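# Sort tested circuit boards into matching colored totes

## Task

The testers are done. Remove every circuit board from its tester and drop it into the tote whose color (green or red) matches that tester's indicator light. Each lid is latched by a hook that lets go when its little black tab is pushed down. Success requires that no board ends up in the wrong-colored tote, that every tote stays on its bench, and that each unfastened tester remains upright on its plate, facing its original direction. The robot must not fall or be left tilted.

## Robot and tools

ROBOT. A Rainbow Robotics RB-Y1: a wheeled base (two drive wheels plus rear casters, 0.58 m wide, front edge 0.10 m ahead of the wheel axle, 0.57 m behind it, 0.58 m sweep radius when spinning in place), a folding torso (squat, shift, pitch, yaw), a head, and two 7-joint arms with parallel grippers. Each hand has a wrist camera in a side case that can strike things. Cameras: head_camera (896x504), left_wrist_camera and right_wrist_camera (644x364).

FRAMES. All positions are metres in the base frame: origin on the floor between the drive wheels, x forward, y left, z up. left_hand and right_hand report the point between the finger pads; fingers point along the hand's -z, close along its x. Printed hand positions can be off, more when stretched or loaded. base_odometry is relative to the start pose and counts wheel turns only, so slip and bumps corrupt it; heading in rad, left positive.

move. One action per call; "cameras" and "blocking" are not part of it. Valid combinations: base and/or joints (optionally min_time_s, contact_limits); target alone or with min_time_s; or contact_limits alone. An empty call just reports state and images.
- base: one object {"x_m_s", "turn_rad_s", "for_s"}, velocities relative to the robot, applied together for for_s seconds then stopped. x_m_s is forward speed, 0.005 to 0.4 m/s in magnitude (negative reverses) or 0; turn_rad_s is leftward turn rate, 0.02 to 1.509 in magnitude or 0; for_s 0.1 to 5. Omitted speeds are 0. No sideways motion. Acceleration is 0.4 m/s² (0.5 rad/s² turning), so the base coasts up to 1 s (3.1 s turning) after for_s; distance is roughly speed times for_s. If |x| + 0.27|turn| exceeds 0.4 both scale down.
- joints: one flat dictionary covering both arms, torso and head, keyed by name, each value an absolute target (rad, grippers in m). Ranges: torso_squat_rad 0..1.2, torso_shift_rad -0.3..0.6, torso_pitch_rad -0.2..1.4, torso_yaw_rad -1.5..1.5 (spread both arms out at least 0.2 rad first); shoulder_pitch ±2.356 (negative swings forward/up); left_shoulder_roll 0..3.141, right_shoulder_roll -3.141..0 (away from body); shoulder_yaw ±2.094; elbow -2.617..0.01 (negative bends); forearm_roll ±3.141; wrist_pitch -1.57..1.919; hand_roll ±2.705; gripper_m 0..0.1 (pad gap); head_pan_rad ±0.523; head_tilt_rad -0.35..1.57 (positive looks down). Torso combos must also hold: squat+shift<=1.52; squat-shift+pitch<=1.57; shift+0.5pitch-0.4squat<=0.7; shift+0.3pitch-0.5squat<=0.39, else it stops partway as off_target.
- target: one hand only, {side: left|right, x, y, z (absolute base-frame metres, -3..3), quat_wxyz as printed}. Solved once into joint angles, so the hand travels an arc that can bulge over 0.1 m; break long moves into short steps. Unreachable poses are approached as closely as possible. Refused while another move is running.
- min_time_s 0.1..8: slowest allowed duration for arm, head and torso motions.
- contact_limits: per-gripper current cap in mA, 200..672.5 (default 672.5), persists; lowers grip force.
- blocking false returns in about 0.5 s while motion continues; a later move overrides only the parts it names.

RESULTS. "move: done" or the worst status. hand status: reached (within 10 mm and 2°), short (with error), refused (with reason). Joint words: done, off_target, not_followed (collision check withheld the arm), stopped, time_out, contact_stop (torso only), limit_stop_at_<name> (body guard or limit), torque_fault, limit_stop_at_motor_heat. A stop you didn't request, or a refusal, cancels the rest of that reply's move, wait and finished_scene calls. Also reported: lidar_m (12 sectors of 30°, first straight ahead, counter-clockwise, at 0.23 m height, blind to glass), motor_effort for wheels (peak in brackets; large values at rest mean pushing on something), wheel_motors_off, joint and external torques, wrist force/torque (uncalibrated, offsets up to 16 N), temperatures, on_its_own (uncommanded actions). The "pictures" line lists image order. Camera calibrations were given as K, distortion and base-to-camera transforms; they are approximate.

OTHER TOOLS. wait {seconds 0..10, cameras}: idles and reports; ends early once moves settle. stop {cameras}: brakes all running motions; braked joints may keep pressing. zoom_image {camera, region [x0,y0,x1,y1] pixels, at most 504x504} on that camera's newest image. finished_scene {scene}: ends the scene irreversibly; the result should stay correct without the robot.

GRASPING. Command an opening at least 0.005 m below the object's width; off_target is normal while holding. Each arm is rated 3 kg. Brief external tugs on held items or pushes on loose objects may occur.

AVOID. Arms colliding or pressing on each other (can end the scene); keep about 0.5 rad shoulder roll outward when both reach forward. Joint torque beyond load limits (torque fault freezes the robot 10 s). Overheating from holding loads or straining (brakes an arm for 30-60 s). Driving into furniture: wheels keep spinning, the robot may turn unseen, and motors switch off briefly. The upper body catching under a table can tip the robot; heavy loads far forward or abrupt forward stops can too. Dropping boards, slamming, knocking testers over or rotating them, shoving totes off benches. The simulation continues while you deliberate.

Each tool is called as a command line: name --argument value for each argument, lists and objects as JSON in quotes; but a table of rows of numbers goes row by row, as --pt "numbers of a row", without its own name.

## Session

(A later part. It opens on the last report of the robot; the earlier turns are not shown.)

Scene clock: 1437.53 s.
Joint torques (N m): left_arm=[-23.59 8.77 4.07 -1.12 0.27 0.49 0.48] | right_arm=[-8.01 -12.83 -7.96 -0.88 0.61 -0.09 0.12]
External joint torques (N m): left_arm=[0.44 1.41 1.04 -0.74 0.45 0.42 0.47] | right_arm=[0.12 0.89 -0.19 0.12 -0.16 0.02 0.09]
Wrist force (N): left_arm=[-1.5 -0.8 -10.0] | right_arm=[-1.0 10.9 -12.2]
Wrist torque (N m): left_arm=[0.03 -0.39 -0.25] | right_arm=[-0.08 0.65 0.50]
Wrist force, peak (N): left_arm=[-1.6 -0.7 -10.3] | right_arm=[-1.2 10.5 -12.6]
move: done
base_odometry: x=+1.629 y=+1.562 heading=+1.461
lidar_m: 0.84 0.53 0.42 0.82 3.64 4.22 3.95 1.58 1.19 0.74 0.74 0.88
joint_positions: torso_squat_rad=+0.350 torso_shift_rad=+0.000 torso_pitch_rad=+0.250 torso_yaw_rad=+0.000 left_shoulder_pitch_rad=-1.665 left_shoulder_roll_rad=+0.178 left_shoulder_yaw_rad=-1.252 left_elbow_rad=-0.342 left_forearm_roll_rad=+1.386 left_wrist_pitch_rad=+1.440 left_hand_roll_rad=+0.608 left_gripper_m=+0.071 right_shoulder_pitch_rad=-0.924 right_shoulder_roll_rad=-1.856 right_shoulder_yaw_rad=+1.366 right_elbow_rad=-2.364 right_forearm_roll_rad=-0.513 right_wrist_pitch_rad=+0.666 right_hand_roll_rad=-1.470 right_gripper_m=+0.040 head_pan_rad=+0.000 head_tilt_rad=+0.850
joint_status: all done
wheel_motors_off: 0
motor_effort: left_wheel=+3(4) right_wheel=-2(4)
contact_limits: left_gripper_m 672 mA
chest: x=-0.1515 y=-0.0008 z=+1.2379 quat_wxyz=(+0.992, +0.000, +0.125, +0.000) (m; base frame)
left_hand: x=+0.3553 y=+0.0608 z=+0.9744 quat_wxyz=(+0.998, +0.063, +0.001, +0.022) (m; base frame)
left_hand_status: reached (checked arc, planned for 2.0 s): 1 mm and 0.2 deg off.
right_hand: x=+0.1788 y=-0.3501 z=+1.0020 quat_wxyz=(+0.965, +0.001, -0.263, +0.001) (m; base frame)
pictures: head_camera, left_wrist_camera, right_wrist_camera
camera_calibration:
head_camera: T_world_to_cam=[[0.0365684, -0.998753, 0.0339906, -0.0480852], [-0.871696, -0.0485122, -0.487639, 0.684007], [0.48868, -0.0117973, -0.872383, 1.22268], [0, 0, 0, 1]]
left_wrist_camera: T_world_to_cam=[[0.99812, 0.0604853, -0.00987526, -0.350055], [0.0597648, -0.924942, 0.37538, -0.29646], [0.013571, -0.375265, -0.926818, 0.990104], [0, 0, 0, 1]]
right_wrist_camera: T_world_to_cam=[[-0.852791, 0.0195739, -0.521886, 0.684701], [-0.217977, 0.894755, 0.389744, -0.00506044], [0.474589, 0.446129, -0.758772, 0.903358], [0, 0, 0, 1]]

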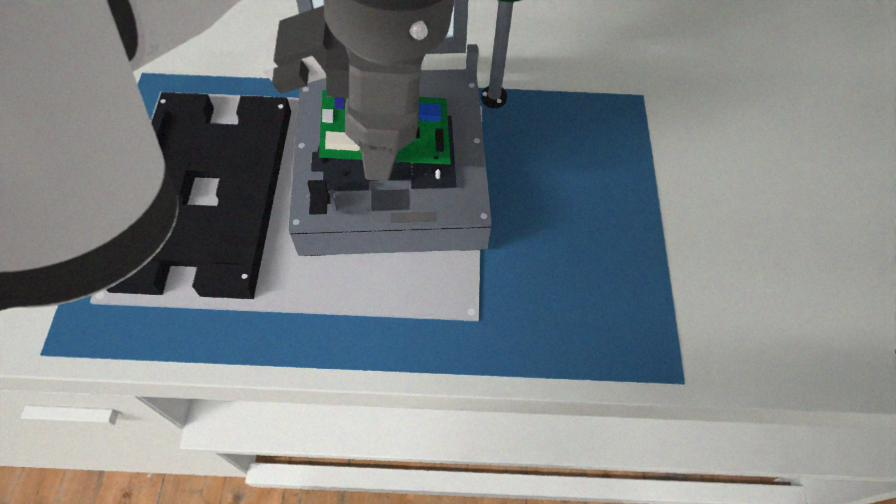

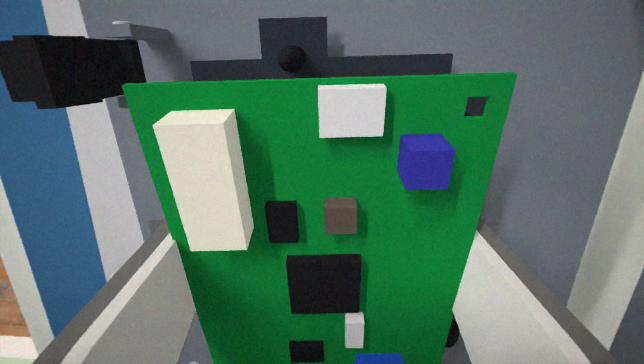

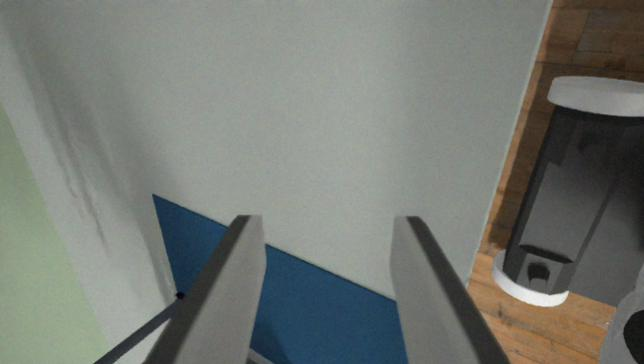

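Free. Lift and go aside.

move --target '{"side":"left","x":0.353,"y":0.063,"z":1.02,"quat_wxyz":[0.9993,0.03,0,0.022]}' --min_time_s 2 --cameras '[]'

move --target '{"side":"left","x":0.34,"y":0.08,"z":1.08,"quat_wxyz":[0.9998,0,0,0.022]}' --min_time_s 2 --cameras '[]'

move --target '{"side":"left","x":0.29,"y":0.2,"z":1.08,"quat_wxyz":[0.9998,0,0,0.022]}' --min_time_s 2 --cameras '["head_camera"]'

move --joints '{"torso_yaw_rad":0.45,"head_pan_rad":-0.4}' --cameras '["head_camera"]'

zoom_image --camera "head_camera" --region '[200, 50, 600, 340]'

Scene clock: 1447.27 s.
Wrist force, peak (N): left_arm=[-1.9 -0.6 -10.3] | right_arm=[-1.3 10.8 -12.4]
move: done
joint_status: all done
wheel_motors_off: 0
motor_effort: left_wheel=+3(5) right_wheel=-2(4)
contact_limits: left_gripper_m 672 mA
left_hand_status: reached (checked arc, planned for 2.0 s): 0 mm and 0.4 deg off.
pictures: none

Scene clock: 1449.60 s.
Wrist force, peak (N): left_arm=[-2.1 0.0 -10.5] | right_arm=[-1.0 11.1 -12.1]
move: done
joint_status: all done
wheel_motors_off: 0
motor_effort: left_wheel=+2(4) right_wheel=-2(3)
contact_limits: left_gripper_m 672 mA
left_hand_status: reached (checked arc, planned for 2.0 s): 0 mm and 0.1 deg off.
pictures: none

Scene clock: 1451.93 s.
Wrist force, peak (N): left_arm=[-1.7 0.2 -10.6] | right_arm=[-1.2 10.9 -12.3]
move: done
joint_status: all done
wheel_motors_off: 0
motor_effort: left_wheel=+2(4) right_wheel=-2(4)
contact_limits: left_gripper_m 672 mA
left_hand_status: reached (checked arc, planned for 2.0 s): 1 mm and 0.5 deg off.
pictures: head_camera
camera_calibration:
head_camera: T_world_to_cam=[[0.0365833, -0.998752, 0.0339882, -0.0480791], [-0.871695, -0.048524, -0.48764, 0.684008], [0.488681, -0.0117879, -0.872383, 1.22268], [0, 0, 0, 1]]

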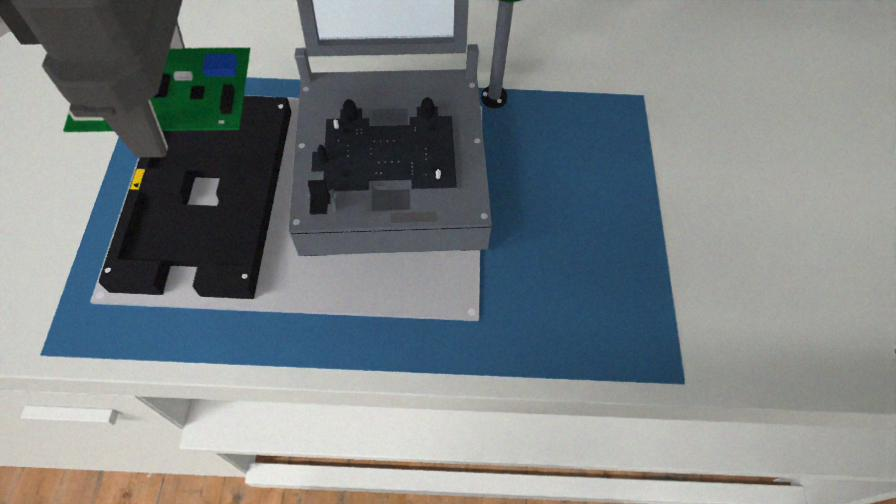

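Scene clock: 1453.47 s.
Joint torques (N m): left_arm=[-17.19 10.3 11.29 0.34 0.13 -0.02 0.44] | right_arm=[-8.53 -11.55 -8.6 -1.67 0.7 -0.35 0.13]
External joint torques (N m): left_arm=[1.73 -0.43 1.2 -0.31 0.27 -0.11 0.44] | right_arm=[0.12 1.02 -0.36 0.19 -0.1 -0.02 0.1]
Wrist force (N): left_arm=[-1.9 -0.8 -10.1] | right_arm=[-1.1 9.9 -11.8]
Wrist torque (N m): left_arm=[0.03 -0.44 -0.21] | right_arm=[-0.01 0.64 0.48]
Wrist force, peak (N): left_arm=[-1.3 -0.5 -10.6] | right_arm=[-0.9 10.5 -12.0]
move: done
base_odometry: x=+1.629 y=+1.562 heading=+1.461
lidar_m: 0.84 0.53 0.42 0.82 3.64 4.22 3.95 1.58 1.19 0.75 0.74 0.88
joint_positions: torso_squat_rad=+0.350 torso_shift_rad=+0.000 torso_pitch_rad=+0.250 torso_yaw_rad=+0.450 left_shoulder_pitch_rad=-1.490 left_shoulder_roll_rad=+1.069 left_shoulder_yaw_rad=-1.083 left_elbow_rad=-1.552 left_forearm_roll_rad=+1.552 left_wrist_pitch_rad=+1.586 left_hand_roll_rad=+0.899 left_gripper_m=+0.071 right_shoulder_pitch_rad=-0.924 right_shoulder_roll_rad=-1.856 right_shoulder_yaw_rad=+1.366 right_elbow_rad=-2.364 right_forearm_roll_rad=-0.513 right_wrist_pitch_rad=+0.666 right_hand_roll_rad=-1.470 right_gripper_m=+0.040 head_pan_rad=-0.400 head_tilt_rad=+0.850
joint_status: all done
wheel_motors_off: 0
motor_effort: left_wheel=+2(4) right_wheel=-1(3)
contact_limits: left_gripper_m 672 mA
chest: x=-0.1515 y=-0.0007 z=+1.2379 quat_wxyz=(+0.967, +0.028, +0.121, +0.221) (m; base frame)
left_hand: x=+0.1601 y=+0.3827 z=+1.1138 quat_wxyz=(+0.970, +0.056, +0.002, +0.237) (m; base frame)
right_hand: x=+0.2896 y=-0.1507 z=+0.9739 quat_wxyz=(+0.940, +0.111, -0.256, +0.195) (m; base frame)
pictures: head_camera
camera_calibration:
head_camera: T_world_to_cam=[[0.0850708, -0.996139, 0.021688, -0.0168524], [-0.868433, -0.0848003, -0.488501, 0.684708], [0.488454, 0.0227226, -0.872294, 1.22386], [0, 0, 0, 1]]

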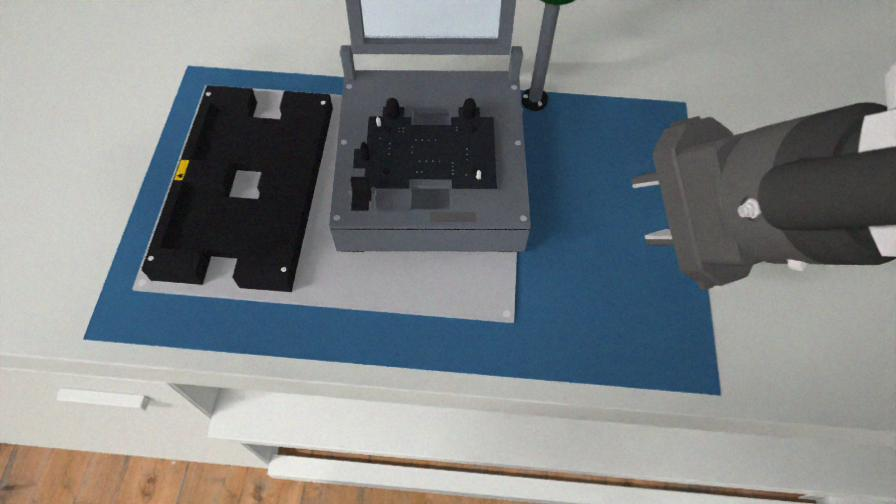

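Scaled by 1.260 from the camera's 896x504 image, which has a finer 1280x720 frame.

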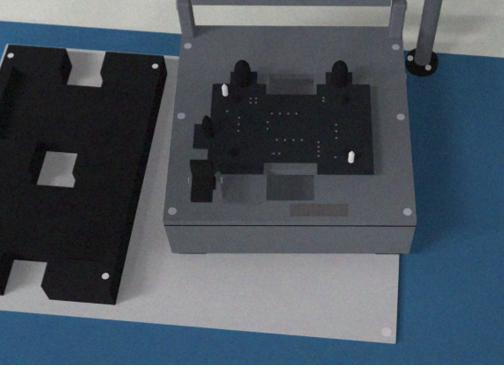

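move --target '{"side":"right","x":0.27,"y":0.03,"z":1.05,"quat_wxyz":[0.9988,0,0,0.048]}' --min_time_s 3 --cameras '[]'

move --target '{"side":"right","x":0.29,"y":0.045,"z":0.965,"quat_wxyz":[0.9988,0,0,0.048]}' --min_time_s 2 --cameras '["head_camera","right_wrist_camera"]'

Scene clock: 1489.00 s.
Wrist force, peak (N): left_arm=[-2.3 -0.7 -10.5] | right_arm=[2.4 10.7 -13.2]
move: done
joint_status: all done
wheel_motors_off: 0
motor_effort: left_wheel=+2(4) right_wheel=-1(4)
contact_limits: left_gripper_m 672 mA
right_hand_status: reached (checked arc, planned for 3.0 s): 0 mm and 0.1 deg off.
pictures: none

Scene clock: 1491.33 s.
Joint torques (N m): left_arm=[-17.39 10.58 11.19 0.35 0.08 -0.07 0.4] | right_arm=[-18.85 -3.77 -8.94 -0.93 0.28 -0.3 0.33]
External joint torques (N m): left_arm=[1.53 -0.14 1.09 -0.3 0.22 -0.15 0.4] | right_arm=[3.26 2.64 1.43 0.86 0.06 -0.3 0.33]
Wrist force (N): left_arm=[-2.4 -0.8 -10.2] | right_arm=[2.4 10.6 -12.9]
Wrist torque (N m): left_arm=[0.02 -0.50 -0.20] | right_arm=[-0.01 0.87 0.53]
Wrist force, peak (N): left_arm=[-2.2 -0.6 -10.4] | right_arm=[2.3 10.8 -13.3]
move: done
base_odometry: x=+1.629 y=+1.562 heading=+1.461
lidar_m: 0.84 0.53 0.42 0.81 3.65 4.22 3.95 1.58 1.19 0.75 0.75 0.87
joint_positions: torso_squat_rad=+0.350 torso_shift_rad=+0.000 torso_pitch_rad=+0.250 torso_yaw_rad=+0.450 left_shoulder_pitch_rad=-1.490 left_shoulder_roll_rad=+1.069 left_shoulder_yaw_rad=-1.083 left_elbow_rad=-1.552 left_forearm_roll_rad=+1.552 left_wrist_pitch_rad=+1.586 left_hand_roll_rad=+0.899 left_gripper_m=+0.071 right_shoulder_pitch_rad=-1.380 right_shoulder_roll_rad=-0.902 right_shoulder_yaw_rad=+1.246 right_elbow_rad=-1.570 right_forearm_roll_rad=-1.349 right_wrist_pitch_rad=+1.470 right_hand_roll_rad=-1.363 right_gripper_m=+0.040 head_pan_rad=-0.400 head_tilt_rad=+0.850
joint_status: all done
wheel_motors_off: 0
motor_effort: left_wheel=+3(4) right_wheel=-1(4)
contact_limits: left_gripper_m 672 mA
chest: x=-0.1515 y=-0.0007 z=+1.2379 quat_wxyz=(+0.967, +0.028, +0.121, +0.221) (m; base frame)
left_hand: x=+0.1601 y=+0.3827 z=+1.1138 quat_wxyz=(+0.970, +0.056, +0.002, +0.237) (m; base frame)
right_hand: x=+0.2902 y=+0.0450 z=+0.9654 quat_wxyz=(+0.999, +0.000, -0.001, +0.048) (m; base frame)
right_hand_status: reached (checked arc, planned for 2.0 s): 0 mm and 0.1 deg off.
pictures: head_camera, right_wrist_camera
camera_calibration:
head_camera: T_world_to_cam=[[0.0850434, -0.996141, 0.0216951, -0.0168651], [-0.868435, -0.0847799, -0.4885, 0.684707], [0.488454, 0.022703, -0.872294, 1.22386], [0, 0, 0, 1]]
right_wrist_camera: T_world_to_cam=[[-0.997001, -0.0752439, -0.0180714, 0.312646], [-0.075419, 0.892535, 0.444627, -0.414288], [-0.0173261, 0.444657, -0.895534, 0.921305], [0, 0, 0, 1]]

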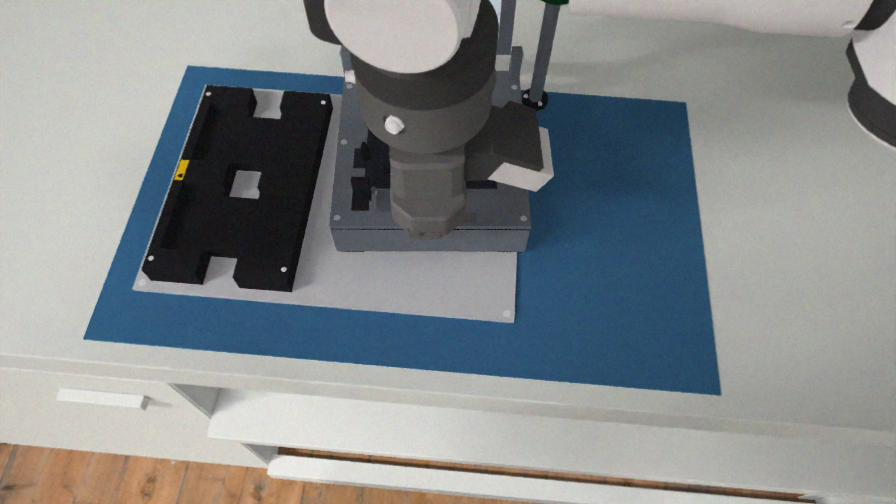

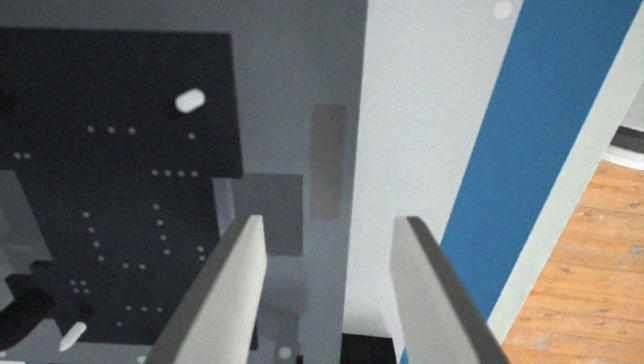

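move --target '{"side":"right","x":0.29,"y":0.032,"z":0.954,"quat_wxyz":[0.9988,0,0,0.048]}' --min_time_s 2 --cameras '["right_wrist_camera"]'

Scene clock: 1499.53 s.
Joint torques (N m): left_arm=[-17.14 10.42 11.05 0.21 0.16 -0.01 0.41] | right_arm=[-17.63 -10.47 -8.08 -0.71 1.19 0.38 0.35]
External joint torques (N m): left_arm=[1.78 -0.3 0.96 -0.44 0.3 -0.09 0.41] | right_arm=[4.02 -3.82 2.27 1.16 0.97 0.37 0.35]
Wrist force (N): left_arm=[-1.9 -0.6 -10.3] | right_arm=[-1.3 14.1 -10.7]
Wrist torque (N m): left_arm=[-0.01 -0.45 -0.20] | right_arm=[0.02 0.82 0.59]
Wrist force, peak (N): left_arm=[-2.2 -0.5 -10.6] | right_arm=[-0.7 14.5 -11.2]
move: done
base_odometry: x=+1.629 y=+1.562 heading=+1.461
lidar_m: 0.84 0.53 0.42 0.82 3.64 4.22 3.96 1.58 1.19 0.75 0.74 0.88
joint_positions: torso_squat_rad=+0.350 torso_shift_rad=+0.000 torso_pitch_rad=+0.250 torso_yaw_rad=+0.450 left_shoulder_pitch_rad=-1.490 left_shoulder_roll_rad=+1.069 left_shoulder_yaw_rad=-1.083 left_elbow_rad=-1.552 left_forearm_roll_rad=+1.552 left_wrist_pitch_rad=+1.586 left_hand_roll_rad=+0.899 left_gripper_m=+0.071 right_shoulder_pitch_rad=-1.350 right_shoulder_roll_rad=-0.933 right_shoulder_yaw_rad=+1.254 right_elbow_rad=-1.597 right_forearm_roll_rad=-1.337 right_wrist_pitch_rad=+1.445 right_hand_roll_rad=-1.356 right_gripper_m=+0.040 head_pan_rad=-0.400 head_tilt_rad=+0.850
joint_status: all done
wheel_motors_off: 0
motor_effort: left_wheel=+2(4) right_wheel=-3(4)
contact_limits: left_gripper_m 672 mA
chest: x=-0.1515 y=-0.0007 z=+1.2379 quat_wxyz=(+0.967, +0.028, +0.121, +0.221) (m; base frame)
left_hand: x=+0.1601 y=+0.3827 z=+1.1138 quat_wxyz=(+0.970, +0.056, +0.002, +0.237) (m; base frame)
right_hand: x=+0.2894 y=+0.0328 z=+0.9547 quat_wxyz=(+0.999, +0.000, +0.000, +0.049) (m; base frame)
right_hand_status: reached (checked arc, planned for 2.0 s): 1 mm and 0.1 deg off.
pictures: right_wrist_camera
camera_calibration:
right_wrist_camera: T_world_to_cam=[[-0.996904, -0.0769675, -0.0160634, 0.308802], [-0.0760798, 0.892706, 0.444171, -0.39808], [-0.0198469, 0.444018, -0.895798, 0.918145], [0, 0, 0, 1]]

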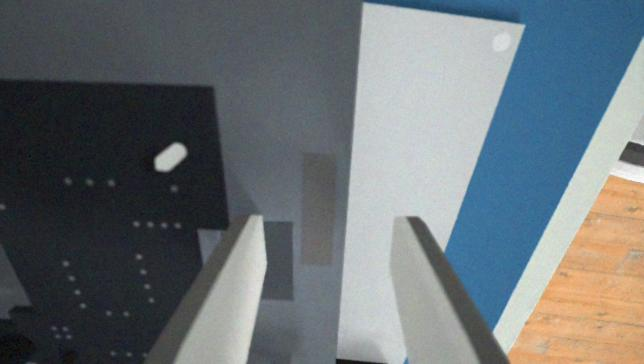

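move --target '{"side":"right","x":0.29,"y":0.036,"z":0.954,"quat_wxyz":[0.9988,0,0,0.048]}' --min_time_s 1 --cameras '[]'

move --target '{"side":"right","x":0.29,"y":0.036,"z":0.943,"quat_wxyz":[0.9988,0,0,0.048]}' --min_time_s 3 --cameras '["right_wrist_camera"]'

Scene clock: 1505.17 s.
Wrist force, peak (N): left_arm=[-2.1 -0.8 -10.6] | right_arm=[-1.0 14.5 -11.3]
move: done
joint_status: all done
wheel_motors_off: 0
motor_effort: left_wheel=+3(4) right_wheel=-2(4)
contact_limits: left_gripper_m 672 mA
right_hand_status: reached (checked arc, planned for 1.0 s): 0 mm and 0.0 deg off.
pictures: none

Scene clock: 1508.50 s.
Joint torques (N m): left_arm=[-17.3 10.42 11.47 0.21 0.17 -0.06 0.45] | right_arm=[-15.28 -6.9 -6.13 0.48 0.52 1.57 0.19]
External joint torques (N m): left_arm=[1.62 -0.3 1.37 -0.44 0.31 -0.14 0.45] | right_arm=[6.49 -0.32 4.12 2.45 0.3 1.57 0.19]
Wrist force (N): left_arm=[-2.0 -0.6 -10.2] | right_arm=[2.7 17.8 -10.0]
Wrist torque (N m): left_arm=[0.01 -0.44 -0.20] | right_arm=[0.09 0.79 0.69]
Wrist force, peak (N): left_arm=[-2.2 -0.7 -10.4] | right_arm=[2.6 18.3 -9.6]
move: done
base_odometry: x=+1.629 y=+1.562 heading=+1.461
lidar_m: 0.84 0.53 0.41 0.81 3.65 4.22 3.96 1.59 1.19 0.75 0.73 0.87
joint_positions: torso_squat_rad=+0.350 torso_shift_rad=+0.000 torso_pitch_rad=+0.250 torso_yaw_rad=+0.450 left_shoulder_pitch_rad=-1.490 left_shoulder_roll_rad=+1.069 left_shoulder_yaw_rad=-1.083 left_elbow_rad=-1.552 left_forearm_roll_rad=+1.552 left_wrist_pitch_rad=+1.586 left_hand_roll_rad=+0.899 left_gripper_m=+0.071 right_shoulder_pitch_rad=-1.337 right_shoulder_roll_rad=-0.911 right_shoulder_yaw_rad=+1.264 right_elbow_rad=-1.569 right_forearm_roll_rad=-1.319 right_wrist_pitch_rad=+1.424 right_hand_roll_rad=-1.351 right_gripper_m=+0.040 head_pan_rad=-0.400 head_tilt_rad=+0.850
joint_status: all done
wheel_motors_off: 0
motor_effort: left_wheel=+3(4) right_wheel=+0(5)
contact_limits: left_gripper_m 672 mA
chest: x=-0.1515 y=-0.0007 z=+1.2379 quat_wxyz=(+0.967, +0.028, +0.121, +0.221) (m; base frame)
left_hand: x=+0.1600 y=+0.3827 z=+1.1138 quat_wxyz=(+0.970, +0.056, +0.002, +0.237) (m; base frame)
right_hand: x=+0.2900 y=+0.0366 z=+0.9442 quat_wxyz=(+0.999, +0.001, -0.001, +0.048) (m; base frame)
right_hand_status: reached (checked arc, planned for 3.0 s): 1 mm and 0.2 deg off.
pictures: right_wrist_camera
camera_calibration:
right_wrist_camera: T_world_to_cam=[[-0.996892, -0.0766062, -0.0183975, 0.311695], [-0.0767576, 0.891768, 0.445936, -0.398201], [-0.0177552, 0.445962, -0.894876, 0.905423], [0, 0, 0, 1]]

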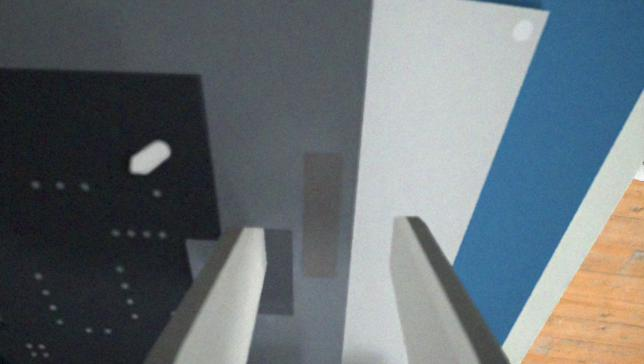

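move --target '{"side":"right","x":0.29,"y":0.040,"z":0.943,"quat_wxyz":[0.9988,0,0,0.048]}' --min_time_s 1 --cameras '[]'

move --target '{"side":"right","x":0.29,"y":0.040,"z":0.935,"quat_wxyz":[0.9988,0,0,0.048]}' --min_time_s 3 --cameras '["right_wrist_camera","head_camera"]'

Scene clock: 1521.53 s.
Wrist force, peak (N): left_arm=[-2.2 -0.8 -10.5] | right_arm=[2.6 17.9 -9.9]
move: done
joint_status: all done
wheel_motors_off: 0
motor_effort: left_wheel=+2(4) right_wheel=-3(4)
contact_limits: left_gripper_m 672 mA
right_hand_status: reached (checked arc, planned for 1.0 s): 0 mm and 0.0 deg off.
pictures: none

Scene clock: 1524.87 s.
Joint torques (N m): left_arm=[-17.45 10.4 11.32 0.19 0.13 -0.15 0.49] | right_arm=[-18.51 -3.64 -8.69 -0.93 0.33 -0.29 0.29]
External joint torques (N m): left_arm=[1.47 -0.32 1.22 -0.47 0.27 -0.24 0.49] | right_arm=[3.39 2.86 1.45 1.12 0.1 -0.29 0.29]
Wrist force (N): left_arm=[-2.1 -0.7 -10.3] | right_arm=[2.3 10.3 -12.6]
Wrist torque (N m): left_arm=[0.01 -0.47 -0.22] | right_arm=[-0.01 0.85 0.51]
Wrist force, peak (N): left_arm=[-2.0 -0.9 -10.7] | right_arm=[2.4 10.8 -13.3]
move: done
base_odometry: x=+1.629 y=+1.562 heading=+1.461
lidar_m: 0.84 0.52 0.41 0.81 3.64 4.23 3.96 1.58 1.19 0.74 0.74 0.88
joint_positions: torso_squat_rad=+0.350 torso_shift_rad=+0.000 torso_pitch_rad=+0.250 torso_yaw_rad=+0.450 left_shoulder_pitch_rad=-1.490 left_shoulder_roll_rad=+1.069 left_shoulder_yaw_rad=-1.083 left_elbow_rad=-1.552 left_forearm_roll_rad=+1.552 left_wrist_pitch_rad=+1.586 left_hand_roll_rad=+0.899 left_gripper_m=+0.071 right_shoulder_pitch_rad=-1.329 right_shoulder_roll_rad=-0.889 right_shoulder_yaw_rad=+1.272 right_elbow_rad=-1.540 right_forearm_roll_rad=-1.307 right_wrist_pitch_rad=+1.411 right_hand_roll_rad=-1.345 right_gripper_m=+0.040 head_pan_rad=-0.400 head_tilt_rad=+0.850
joint_status: all done
wheel_motors_off: 0
motor_effort: left_wheel=+3(4) right_wheel=-3(4)
contact_limits: left_gripper_m 672 mA
chest: x=-0.1515 y=-0.0007 z=+1.2379 quat_wxyz=(+0.967, +0.028, +0.121, +0.221) (m; base frame)
left_hand: x=+0.1601 y=+0.3827 z=+1.1138 quat_wxyz=(+0.970, +0.056, +0.002, +0.237) (m; base frame)
right_hand: x=+0.2902 y=+0.0399 z=+0.9356 quat_wxyz=(+0.999, +0.000, +0.000, +0.048) (m; base frame)
right_hand_status: reached (checked arc, planned for 3.0 s): 1 mm and 0.1 deg off.
pictures: head_camera, right_wrist_camera
camera_calibration:
head_camera: T_world_to_cam=[[0.0850658, -0.996139, 0.0216897, -0.0168549], [-0.868432, -0.0847968, -0.488503, 0.684709], [0.488456, 0.0227189, -0.872293, 1.22386], [0, 0, 0, 1]]
right_wrist_camera: T_world_to_cam=[[-0.996992, -0.0754196, -0.0178707, 0.311525], [-0.0754911, 0.89263, 0.444423, -0.39629], [-0.0175663, 0.444435, -0.895639, 0.897017], [0, 0, 0, 1]]

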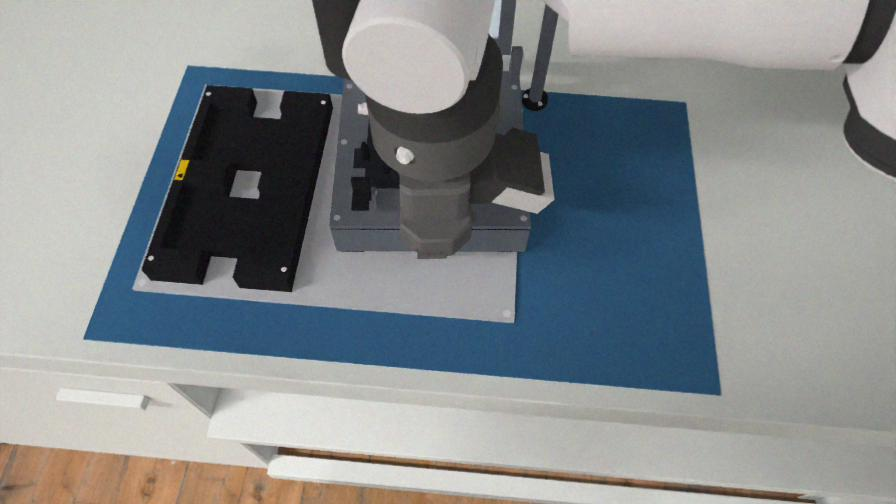

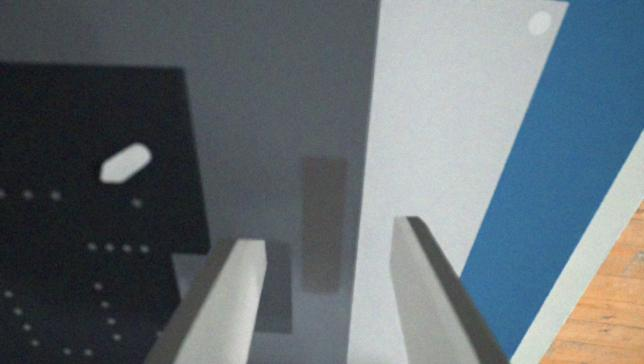

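move --joints '{"right_gripper_m":0.01}' --cameras '["right_wrist_camera"]'

move --target '{"side":"right","x":0.282,"y":0.047,"z":0.935,"quat_wxyz":[0.9997,0,0,0.024]}' --min_time_s 3 --cameras '["head_camera"]'

move --target '{"side":"right","x":0.275,"y":0.055,"z":0.935,"quat_wxyz":[1,0,0,0.0]}' --min_time_s 3

Scene clock: 1534.73 s.
Wrist force, peak (N): left_arm=[-2.0 -0.7 -10.5] | right_arm=[10.5 11.8 -15.7]
move: off_target
joint_status: right_gripper_m off_target (ended at +0.016, target +0.010)
wheel_motors_off: 0
motor_effort: left_wheel=+2(4) right_wheel=-2(3)
contact_limits: left_gripper_m 672 mA
pictures: right_wrist_camera
camera_calibration:
right_wrist_camera: T_world_to_cam=[[-0.997022, -0.0749186, -0.0182856, 0.312188], [-0.0752283, 0.892691, 0.444345, -0.396196], [-0.0169663, 0.444398, -0.895669, 0.896856], [0, 0, 0, 1]]

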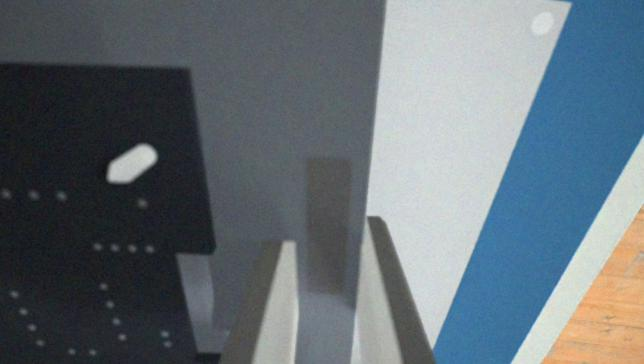

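Scene clock: 1538.07 s.
Wrist force, peak (N): left_arm=[-2.0 -0.8 -10.4] | right_arm=[18.4 3.9 -11.2]
move: done
joint_status: all done
wheel_motors_off: 0
motor_effort: left_wheel=+2(4) right_wheel=-2(4)
contact_limits: left_gripper_m 672 mA
right_hand_status: reached (checked arc, planned for 3.0 s): 2 mm and 0.1 deg off.
pictures: head_camera
camera_calibration:
head_camera: T_world_to_cam=[[0.0849361, -0.996151, 0.0216512, -0.0168833], [-0.868495, -0.0846672, -0.488413, 0.68467], [0.488367, 0.02268, -0.872344, 1.22386], [0, 0, 0, 1]]

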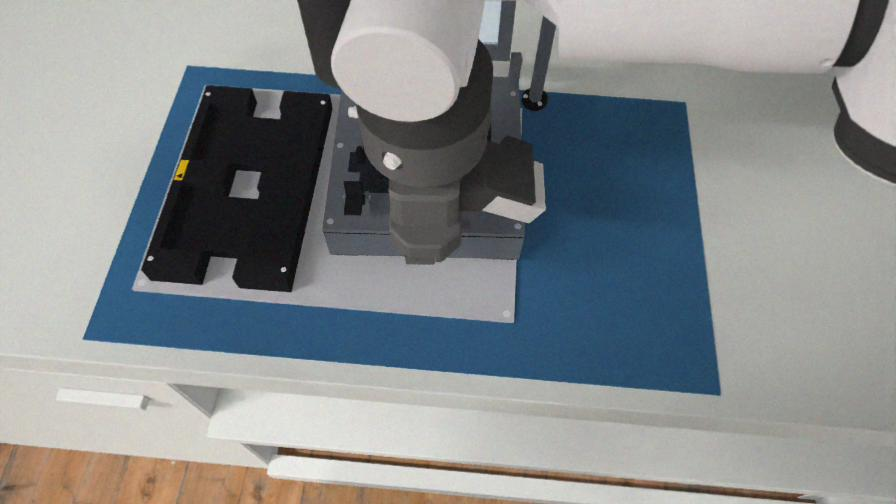

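Scene clock: 1541.40 s.
Joint torques (N m): left_arm=[-17.27 10.34 11.31 0.17 0.19 -0.09 0.39] | right_arm=[-18.7 5.23 -9.89 -6.4 -2.71 -1.73 -0.56]
External joint torques (N m): left_arm=[1.64 -0.39 1.21 -0.48 0.33 -0.18 0.39] | right_arm=[3.21 11.26 0.25 -4.19 -2.92 -1.73 -0.56]
Wrist force (N): left_arm=[-1.9 -0.6 -10.3] | right_arm=[15.7 2.2 -8.6]
Wrist torque (N m): left_arm=[0.00 -0.42 -0.21] | right_arm=[-0.29 1.13 0.68]
Wrist force, peak (N): left_arm=[-2.1 -0.7 -10.5] | right_arm=[17.5 2.2 -8.6]
move: done
base_odometry: x=+1.629 y=+1.562 heading=+1.461
lidar_m: 0.84 0.52 0.42 0.81 3.65 4.22 3.94 1.58 1.19 0.75 0.74 0.88
joint_positions: torso_squat_rad=+0.350 torso_shift_rad=+0.000 torso_pitch_rad=+0.250 torso_yaw_rad=+0.450 left_shoulder_pitch_rad=-1.490 left_shoulder_roll_rad=+1.069 left_shoulder_yaw_rad=-1.083 left_elbow_rad=-1.552 left_forearm_roll_rad=+1.552 left_wrist_pitch_rad=+1.586 left_hand_roll_rad=+0.899 left_gripper_m=+0.071 right_shoulder_pitch_rad=-1.333 right_shoulder_roll_rad=-0.848 right_shoulder_yaw_rad=+1.272 right_elbow_rad=-1.552 right_forearm_roll_rad=-1.291 right_wrist_pitch_rad=+1.427 right_hand_roll_rad=-1.493 right_gripper_m=+0.016 head_pan_rad=-0.400 head_tilt_rad=+0.850
joint_status: all done
wheel_motors_off: 0
motor_effort: left_wheel=+2(4) right_wheel=-2(4)
contact_limits: left_gripper_m 672 mA
chest: x=-0.1514 y=-0.0008 z=+1.2379 quat_wxyz=(+0.967, +0.028, +0.121, +0.221) (m; base frame)
left_hand: x=+0.1602 y=+0.3826 z=+1.1138 quat_wxyz=(+0.970, +0.056, +0.003, +0.237) (m; base frame)
right_hand: x=+0.2766 y=+0.0537 z=+0.9355 quat_wxyz=(+1.000, +0.000, +0.000, -0.001) (m; base frame)
right_hand_status: reached (checked arc, planned for 3.0 s): 2 mm and 0.1 deg off.
pictures: head_camera, left_wrist_camera, right_wrist_camera
camera_calibration:
head_camera: T_world_to_cam=[[0.0848989, -0.996155, 0.0216239, -0.0168823], [-0.868496, -0.0846213, -0.48842, 0.684675], [0.488372, 0.022686, -0.872341, 1.22386], [0, 0, 0, 1]]
left_wrist_camera: T_world_to_cam=[[0.879886, 0.475053, 0.0111608, -0.336474], [0.43373, -0.8125, 0.389514, -0.158238], [0.194108, -0.337887, -0.920953, 1.19297], [0, 0, 0, 1]]
right_wrist_camera: T_world_to_cam=[[-0.999625, 0.0213846, -0.0170939, 0.293759], [0.0115813, 0.89608, 0.443742, -0.433217], [0.0248068, 0.443378, -0.895991, 0.879181], [0, 0, 0, 1]]

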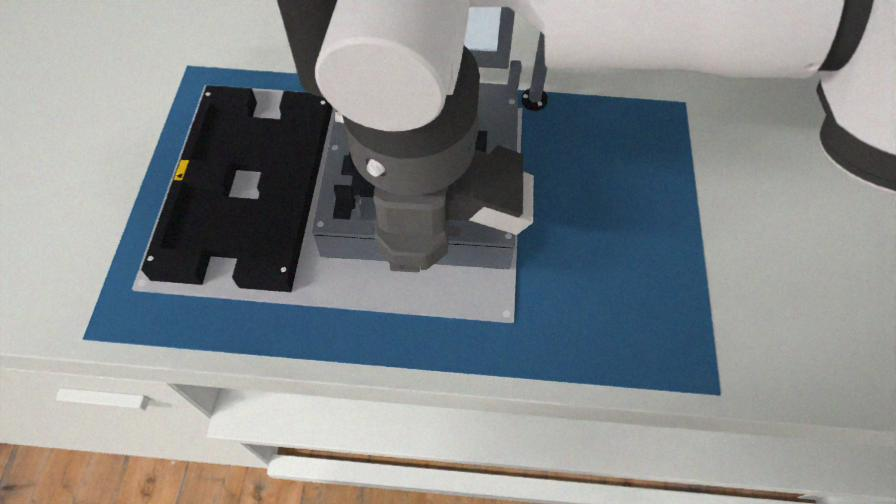

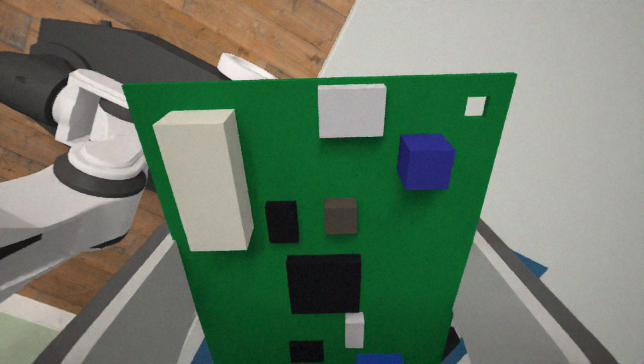

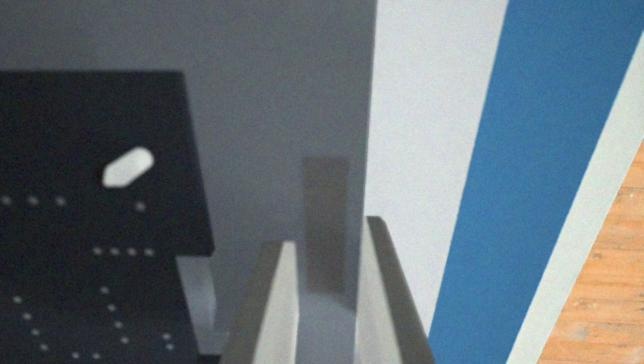

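move --target '{"side":"right","x":0.274,"y":0.06,"z":0.935,"quat_wxyz":[1,0,0,-0.011]}' --min_time_s 3 --cameras '["head_camera"]'

move --joints '{"right_gripper_m":0.035}' --cameras '[]'

move --target '{"side":"right","x":0.274,"y":0.059,"z":0.975,"quat_wxyz":[1,0,0,-0.011]}' --min_time_s 3 --cameras '[]'

move --target '{"side":"right","x":0.2,"y":0.0,"z":1.08,"quat_wxyz":[1,0,0,0]}' --min_time_s 3 --cameras '["head_camera"]'

move --joints '{"right_shoulder_pitch_rad":-0.924,"right_shoulder_roll_rad":-1.856,"right_shoulder_yaw_rad":1.366,"right_elbow_rad":-2.364,"right_forearm_roll_rad":-0.513,"right_wrist_pitch_rad":0.666,"right_hand_roll_rad":-1.47}' --min_time_s 3 --cameras '["head_camera"]'

zoom_image --camera "head_camera" --region '[100, 50, 600, 340]'

Scene clock: 1565.93 s.
Wrist force, peak (N): left_arm=[-2.0 -0.6 -10.6] | right_arm=[15.6 1.2 -9.7]
move: done
joint_status: all done
wheel_motors_off: 0
motor_effort: left_wheel=+3(4) right_wheel=-3(4)
contact_limits: left_gripper_m 672 mA
right_hand_status: reached (checked arc, planned for 3.0 s): 2 mm and 0.2 deg off.
pictures: head_camera
camera_calibration:
head_camera: T_world_to_cam=[[0.0848091, -0.996164, 0.0215508, -0.0168805], [-0.868448, -0.0845045, -0.488525, 0.684761], [0.488473, 0.0227156, -0.872283, 1.22384], [0, 0, 0, 1]]

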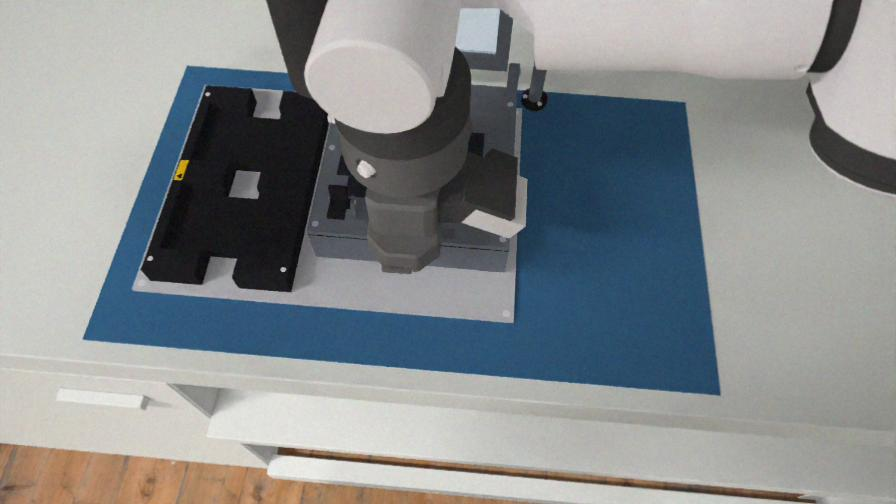

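Scene clock: 1566.63 s.
Wrist force, peak (N): left_arm=[-2.2 -1.1 -10.4] | right_arm=[2.3 10.7 -13.4]
move: done
joint_status: all done
wheel_motors_off: 0
motor_effort: left_wheel=+2(4) right_wheel=-3(4)
contact_limits: left_gripper_m 672 mA
pictures: none

Scene clock: 1569.97 s.
Wrist force, peak (N): left_arm=[-2.1 -0.7 -10.5] | right_arm=[2.2 10.7 -13.1]
move: done
joint_status: all done
wheel_motors_off: 0
motor_effort: left_wheel=+2(4) right_wheel=-3(5)
contact_limits: left_gripper_m 672 mA
right_hand_status: reached (checked arc, planned for 3.0 s): 0 mm and 0.0 deg off.
pictures: none

Scene clock: 1573.30 s.
Wrist force, peak (N): left_arm=[-2.3 -0.8 -10.4] | right_arm=[2.4 10.5 -13.4]
move: done
joint_status: all done
wheel_motors_off: 0
motor_effort: left_wheel=+2(4) right_wheel=-1(5)
contact_limits: left_gripper_m 672 mA
right_hand_status: reached (checked arc, planned for 3.0 s): 0 mm and 0.0 deg off.
pictures: head_camera
camera_calibration:
head_camera: T_world_to_cam=[[0.084948, -0.996151, 0.0216312, -0.016855], [-0.868435, -0.084665, -0.48852, 0.684756], [0.488471, 0.0227135, -0.872284, 1.22384], [0, 0, 0, 1]]

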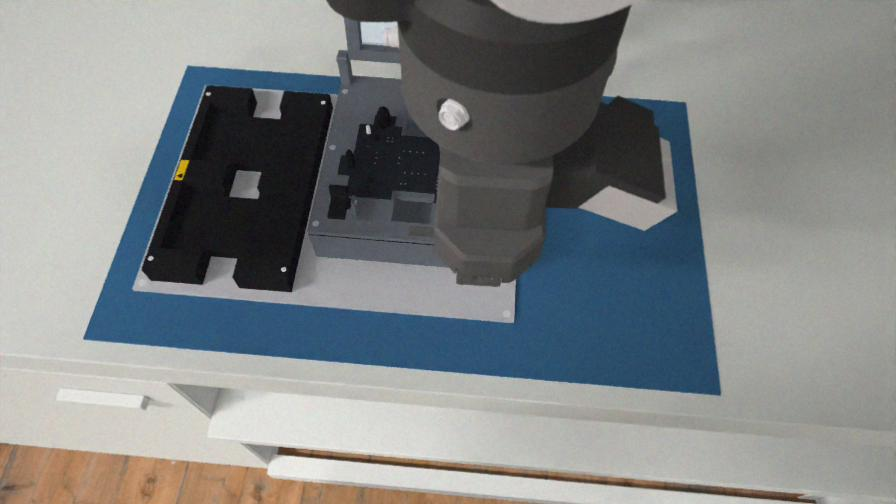

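Scene clock: 1576.60 s.
Joint torques (N m): left_arm=[-17.13 10.55 11.41 0.22 0.19 -0.04 0.36] | right_arm=[-6.89 -13.56 -7.12 -2.17 0.73 -0.53 0.24]
External joint torques (N m): left_arm=[1.78 -0.18 1.32 -0.43 0.33 -0.12 0.36] | right_arm=[1.77 -0.99 1.13 -0.31 -0.07 -0.2 0.21]
Wrist force (N): left_arm=[-2.3 -0.7 -10.2] | right_arm=[-1.4 9.8 -11.8]
Wrist torque (N m): left_arm=[0.01 -0.47 -0.19] | right_arm=[-0.01 0.59 0.48]
Wrist force, peak (N): left_arm=[-2.2 -0.5 -10.5] | right_arm=[2.5 10.6 -13.2]
move: done
base_odometry: x=+1.629 y=+1.562 heading=+1.461
lidar_m: 0.84 0.53 0.42 0.81 3.64 4.22 3.95 1.59 1.18 0.75 0.74 0.88
joint_positions: torso_squat_rad=+0.350 torso_shift_rad=+0.000 torso_pitch_rad=+0.250 torso_yaw_rad=+0.450 left_shoulder_pitch_rad=-1.490 left_shoulder_roll_rad=+1.069 left_shoulder_yaw_rad=-1.083 left_elbow_rad=-1.552 left_forearm_roll_rad=+1.552 left_wrist_pitch_rad=+1.586 left_hand_roll_rad=+0.899 left_gripper_m=+0.071 right_shoulder_pitch_rad=-0.924 right_shoulder_roll_rad=-1.856 right_shoulder_yaw_rad=+1.366 right_elbow_rad=-2.364 right_forearm_roll_rad=-0.513 right_wrist_pitch_rad=+0.666 right_hand_roll_rad=-1.470 right_gripper_m=+0.035 head_pan_rad=-0.400 head_tilt_rad=+0.850
joint_status: all done
wheel_motors_off: 0
motor_effort: left_wheel=+3(4) right_wheel=-3(4)
contact_limits: left_gripper_m 672 mA
chest: x=-0.1515 y=-0.0008 z=+1.2379 quat_wxyz=(+0.967, +0.028, +0.121, +0.221) (m; base frame)
left_hand: x=+0.1601 y=+0.3826 z=+1.1139 quat_wxyz=(+0.970, +0.056, +0.002, +0.237) (m; base frame)
right_hand: x=+0.2898 y=-0.1504 z=+0.9741 quat_wxyz=(+0.940, +0.112, -0.257, +0.195) (m; base frame)
pictures: head_camera
camera_calibration:
head_camera: T_world_to_cam=[[0.0849485, -0.996151, 0.0216311, -0.0168548], [-0.868435, -0.0846654, -0.48852, 0.684756], [0.488471, 0.0227138, -0.872284, 1.22384], [0, 0, 0, 1]]

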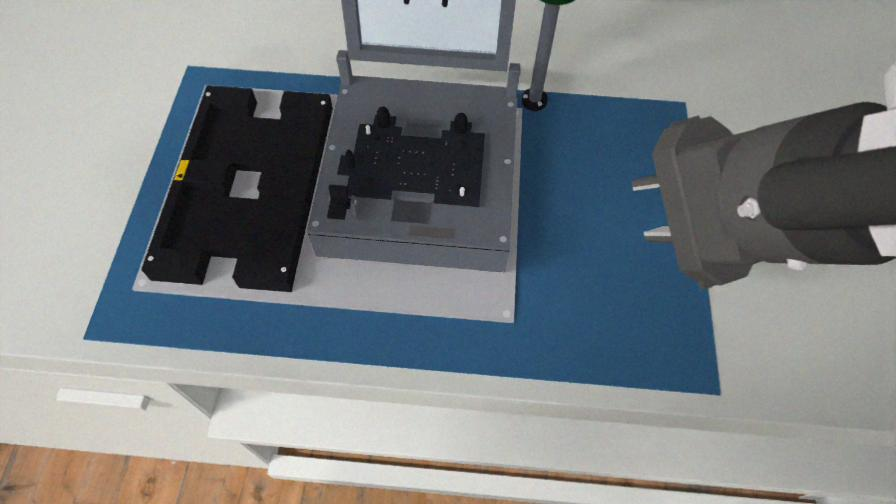

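Scaled by 1.008 from the camera's 896x504 image, which has a finer 1280x720 frame.

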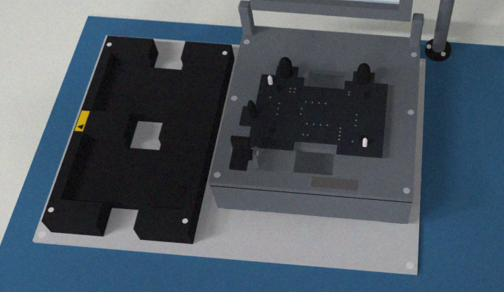

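move --base '{"x_m_s":-0.3,"for_s":2}' --cameras '[]'

move --joints '{"torso_yaw_rad":0,"torso_pitch_rad":0,"head_pan_rad":0,"head_tilt_rad":0.5}' --cameras '[]'

move --base '{"turn_rad_s":0.6,"for_s":3.93}' --cameras '["head_camera"]'

Scene clock: 1593.03 s.
Wrist force, peak (N): left_arm=[-2.2 -0.7 -10.5] | right_arm=[-1.0 10.2 -12.2]
move: done
base_status: done (sent for 2 of 2 s)
wheel_motors_off: 0
motor_effort: left_wheel=+5(28) right_wheel=-2(22)
contact_limits: left_gripper_m 672 mA
pictures: none

Scene clock: 1594.70 s.
Wrist force, peak (N): left_arm=[-2.3 -0.2 -10.5] | right_arm=[-1.5 10.4 -12.4]
move: done
joint_status: all done
wheel_motors_off: 0
motor_effort: left_wheel=+5(7) right_wheel=-4(5)
contact_limits: left_gripper_m 672 mA
pictures: none

Scene clock: 1600.13 s.
Joint torques (N m): left_arm=[-18.55 7.23 11.08 0.82 -0.07 -0.41 0.39] | right_arm=[-8.23 -10.87 -8.56 0.4 0.87 -0.4 0.36]
External joint torques (N m): left_arm=[1.46 -0.43 0.83 -0.4 0.26 -0.05 0.4] | right_arm=[1.56 0.59 0.71 0 -0.14 -0.26 0.32]
Wrist force (N): left_arm=[-3.3 0.0 -10.1] | right_arm=[-2.5 10.7 -11.1]
Wrist torque (N m): left_arm=[-0.02 -0.48 -0.19] | right_arm=[-0.07 0.55 0.49]
Wrist force, peak (N): left_arm=[-3.7 0.1 -10.3] | right_arm=[-2.5 10.8 -11.3]
move: done
base_odometry: x=+1.563 y=+0.966 heading=-2.462
lidar_m: 4.04 3.63 2.12 1.26 1.09 1.10 1.05 1.48 0.91 0.96 2.66 3.52
base_status: done (sent for 3.93 of 3.93 s)
joint_positions: torso_squat_rad=+0.350 torso_shift_rad=+0.000 torso_pitch_rad=+0.000 torso_yaw_rad=+0.000 left_shoulder_pitch_rad=-1.490 left_shoulder_roll_rad=+1.069 left_shoulder_yaw_rad=-1.083 left_elbow_rad=-1.552 left_forearm_roll_rad=+1.552 left_wrist_pitch_rad=+1.586 left_hand_roll_rad=+0.899 left_gripper_m=+0.071 right_shoulder_pitch_rad=-0.924 right_shoulder_roll_rad=-1.856 right_shoulder_yaw_rad=+1.366 right_elbow_rad=-2.364 right_forearm_roll_rad=-0.513 right_wrist_pitch_rad=+0.666 right_hand_roll_rad=-1.470 right_gripper_m=+0.035 head_pan_rad=+0.000 head_tilt_rad=+0.500
wheel_motors_off: 0
motor_effort: left_wheel=+1(29) right_wheel=+1(30)
contact_limits: left_gripper_m 672 mA
chest: x=-0.2281 y=-0.0007 z=+1.2475 quat_wxyz=(+1.000, +0.000, +0.000, +0.000) (m; base frame)
left_hand: x=+0.2382 y=+0.1997 z=+1.2042 quat_wxyz=(+0.992, -0.001, -0.121, +0.021) (m; base frame)
right_hand: x=+0.1504 y=-0.3500 z=+1.1008 quat_wxyz=(+0.924, +0.001, -0.381, +0.001) (m; base frame)
pictures: head_camera
camera_calibration:
head_camera: T_world_to_cam=[[0.0105449, -0.998761, 0.0486289, -0.0707615], [-0.44419, -0.0482487, -0.894632, 1.26237], [0.89587, -0.0121666, -0.444149, 0.766496], [0, 0, 0, 1]]

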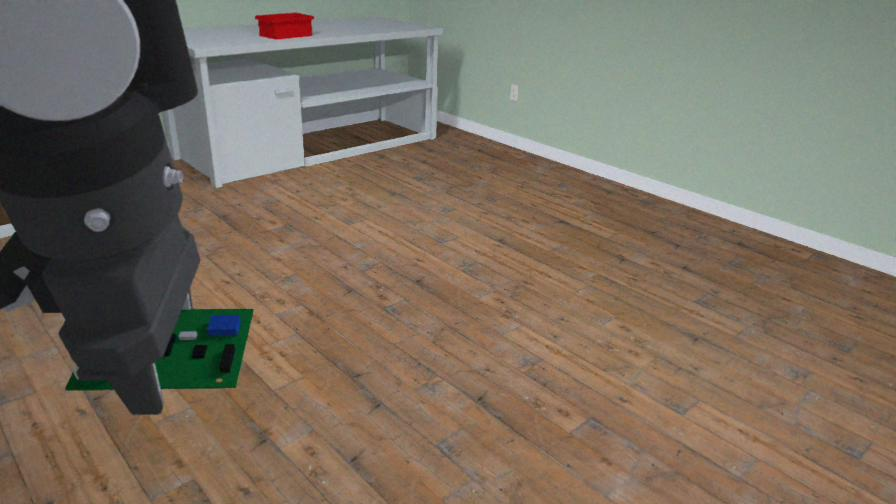

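move --base '{"x_m_s":0.38,"for_s":5}' --cameras '[]'

move --base '{"x_m_s":0.36,"for_s":3.6}' --cameras '[]'

move --base '{"turn_rad_s":0.5,"for_s":1.65}' --joints '{"head_tilt_rad":0.65}' --cameras '["head_camera"]'

Scene clock: 1613.83 s.
Wrist force, peak (N): left_arm=[-3.5 0.0 -10.4] | right_arm=[-2.3 11.1 -11.4]
move: done
base_status: done (sent for 5 of 5 s)
wheel_motors_off: 0
motor_effort: left_wheel=-1(29) right_wheel=-4(29)
contact_limits: left_gripper_m 672 mA
pictures: none

Scene clock: 1618.80 s.
Wrist force, peak (N): left_arm=[-3.2 0.2 -10.5] | right_arm=[-2.1 10.9 -11.6]
move: done
base_status: done (sent for 3.6 of 3.6 s)
wheel_motors_off: 0
motor_effort: left_wheel=+1(28) right_wheel=-3(18)
contact_limits: left_gripper_m 672 mA
pictures: none

Scene clock: 1621.77 s.
Joint torques (N m): left_arm=[-18.87 7.62 10.83 1.01 -0.08 -0.36 0.43] | right_arm=[-8.22 -11.13 -8.61 0.37 0.95 -0.33 0.22]
External joint torques (N m): left_arm=[1.15 -0.04 0.57 -0.21 0.26 0 0.44] | right_arm=[1.58 0.33 0.67 -0.03 -0.06 -0.18 0.18]
Wrist force (N): left_arm=[-3.3 0.2 -9.9] | right_arm=[-2.5 10.7 -11.1]
Wrist torque (N m): left_arm=[-0.06 -0.51 -0.21] | right_arm=[-0.07 0.54 0.46]
Wrist force, peak (N): left_arm=[-3.7 0.1 -10.2] | right_arm=[-2.6 11.0 -11.4]
move: done
base_odometry: x=-0.921 y=-1.045 heading=-1.628
lidar_m: 1.23 1.29 2.58 3.27 3.50 3.21 3.17 1.77 1.37 1.34 1.39 1.48
base_status: done (sent for 1.67 of 1.67 s)
joint_positions: torso_squat_rad=+0.350 torso_shift_rad=+0.000 torso_pitch_rad=+0.000 torso_yaw_rad=+0.000 left_shoulder_pitch_rad=-1.490 left_shoulder_roll_rad=+1.069 left_shoulder_yaw_rad=-1.083 left_elbow_rad=-1.552 left_forearm_roll_rad=+1.552 left_wrist_pitch_rad=+1.586 left_hand_roll_rad=+0.899 left_gripper_m=+0.071 right_shoulder_pitch_rad=-0.924 right_shoulder_roll_rad=-1.856 right_shoulder_yaw_rad=+1.366 right_elbow_rad=-2.364 right_forearm_roll_rad=-0.513 right_wrist_pitch_rad=+0.666 right_hand_roll_rad=-1.470 right_gripper_m=+0.035 head_pan_rad=+0.000 head_tilt_rad=+0.650
joint_status: all done
wheel_motors_off: 0
motor_effort: left_wheel=-1(28) right_wheel=+4(28)
contact_limits: left_gripper_m 672 mA
chest: x=-0.2280 y=-0.0007 z=+1.2475 quat_wxyz=(+1.000, +0.000, +0.000, +0.000) (m; base frame)
left_hand: x=+0.2382 y=+0.1997 z=+1.2042 quat_wxyz=(+0.992, -0.001, -0.121, +0.021) (m; base frame)
right_hand: x=+0.1505 y=-0.3500 z=+1.1008 quat_wxyz=(+0.924, +0.001, -0.381, +0.001) (m; base frame)
pictures: head_camera
camera_calibration:
head_camera: T_world_to_cam=[[0.0178371, -0.99876, 0.0464892, -0.0661646], [-0.572939, -0.0483157, -0.818173, 1.1252], [0.819404, -0.0120416, -0.57309, 0.937329], [0, 0, 0, 1]]

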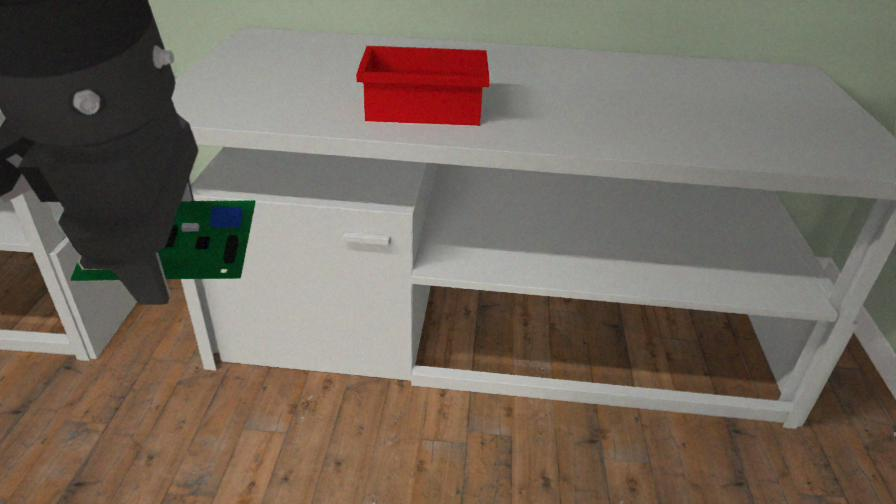

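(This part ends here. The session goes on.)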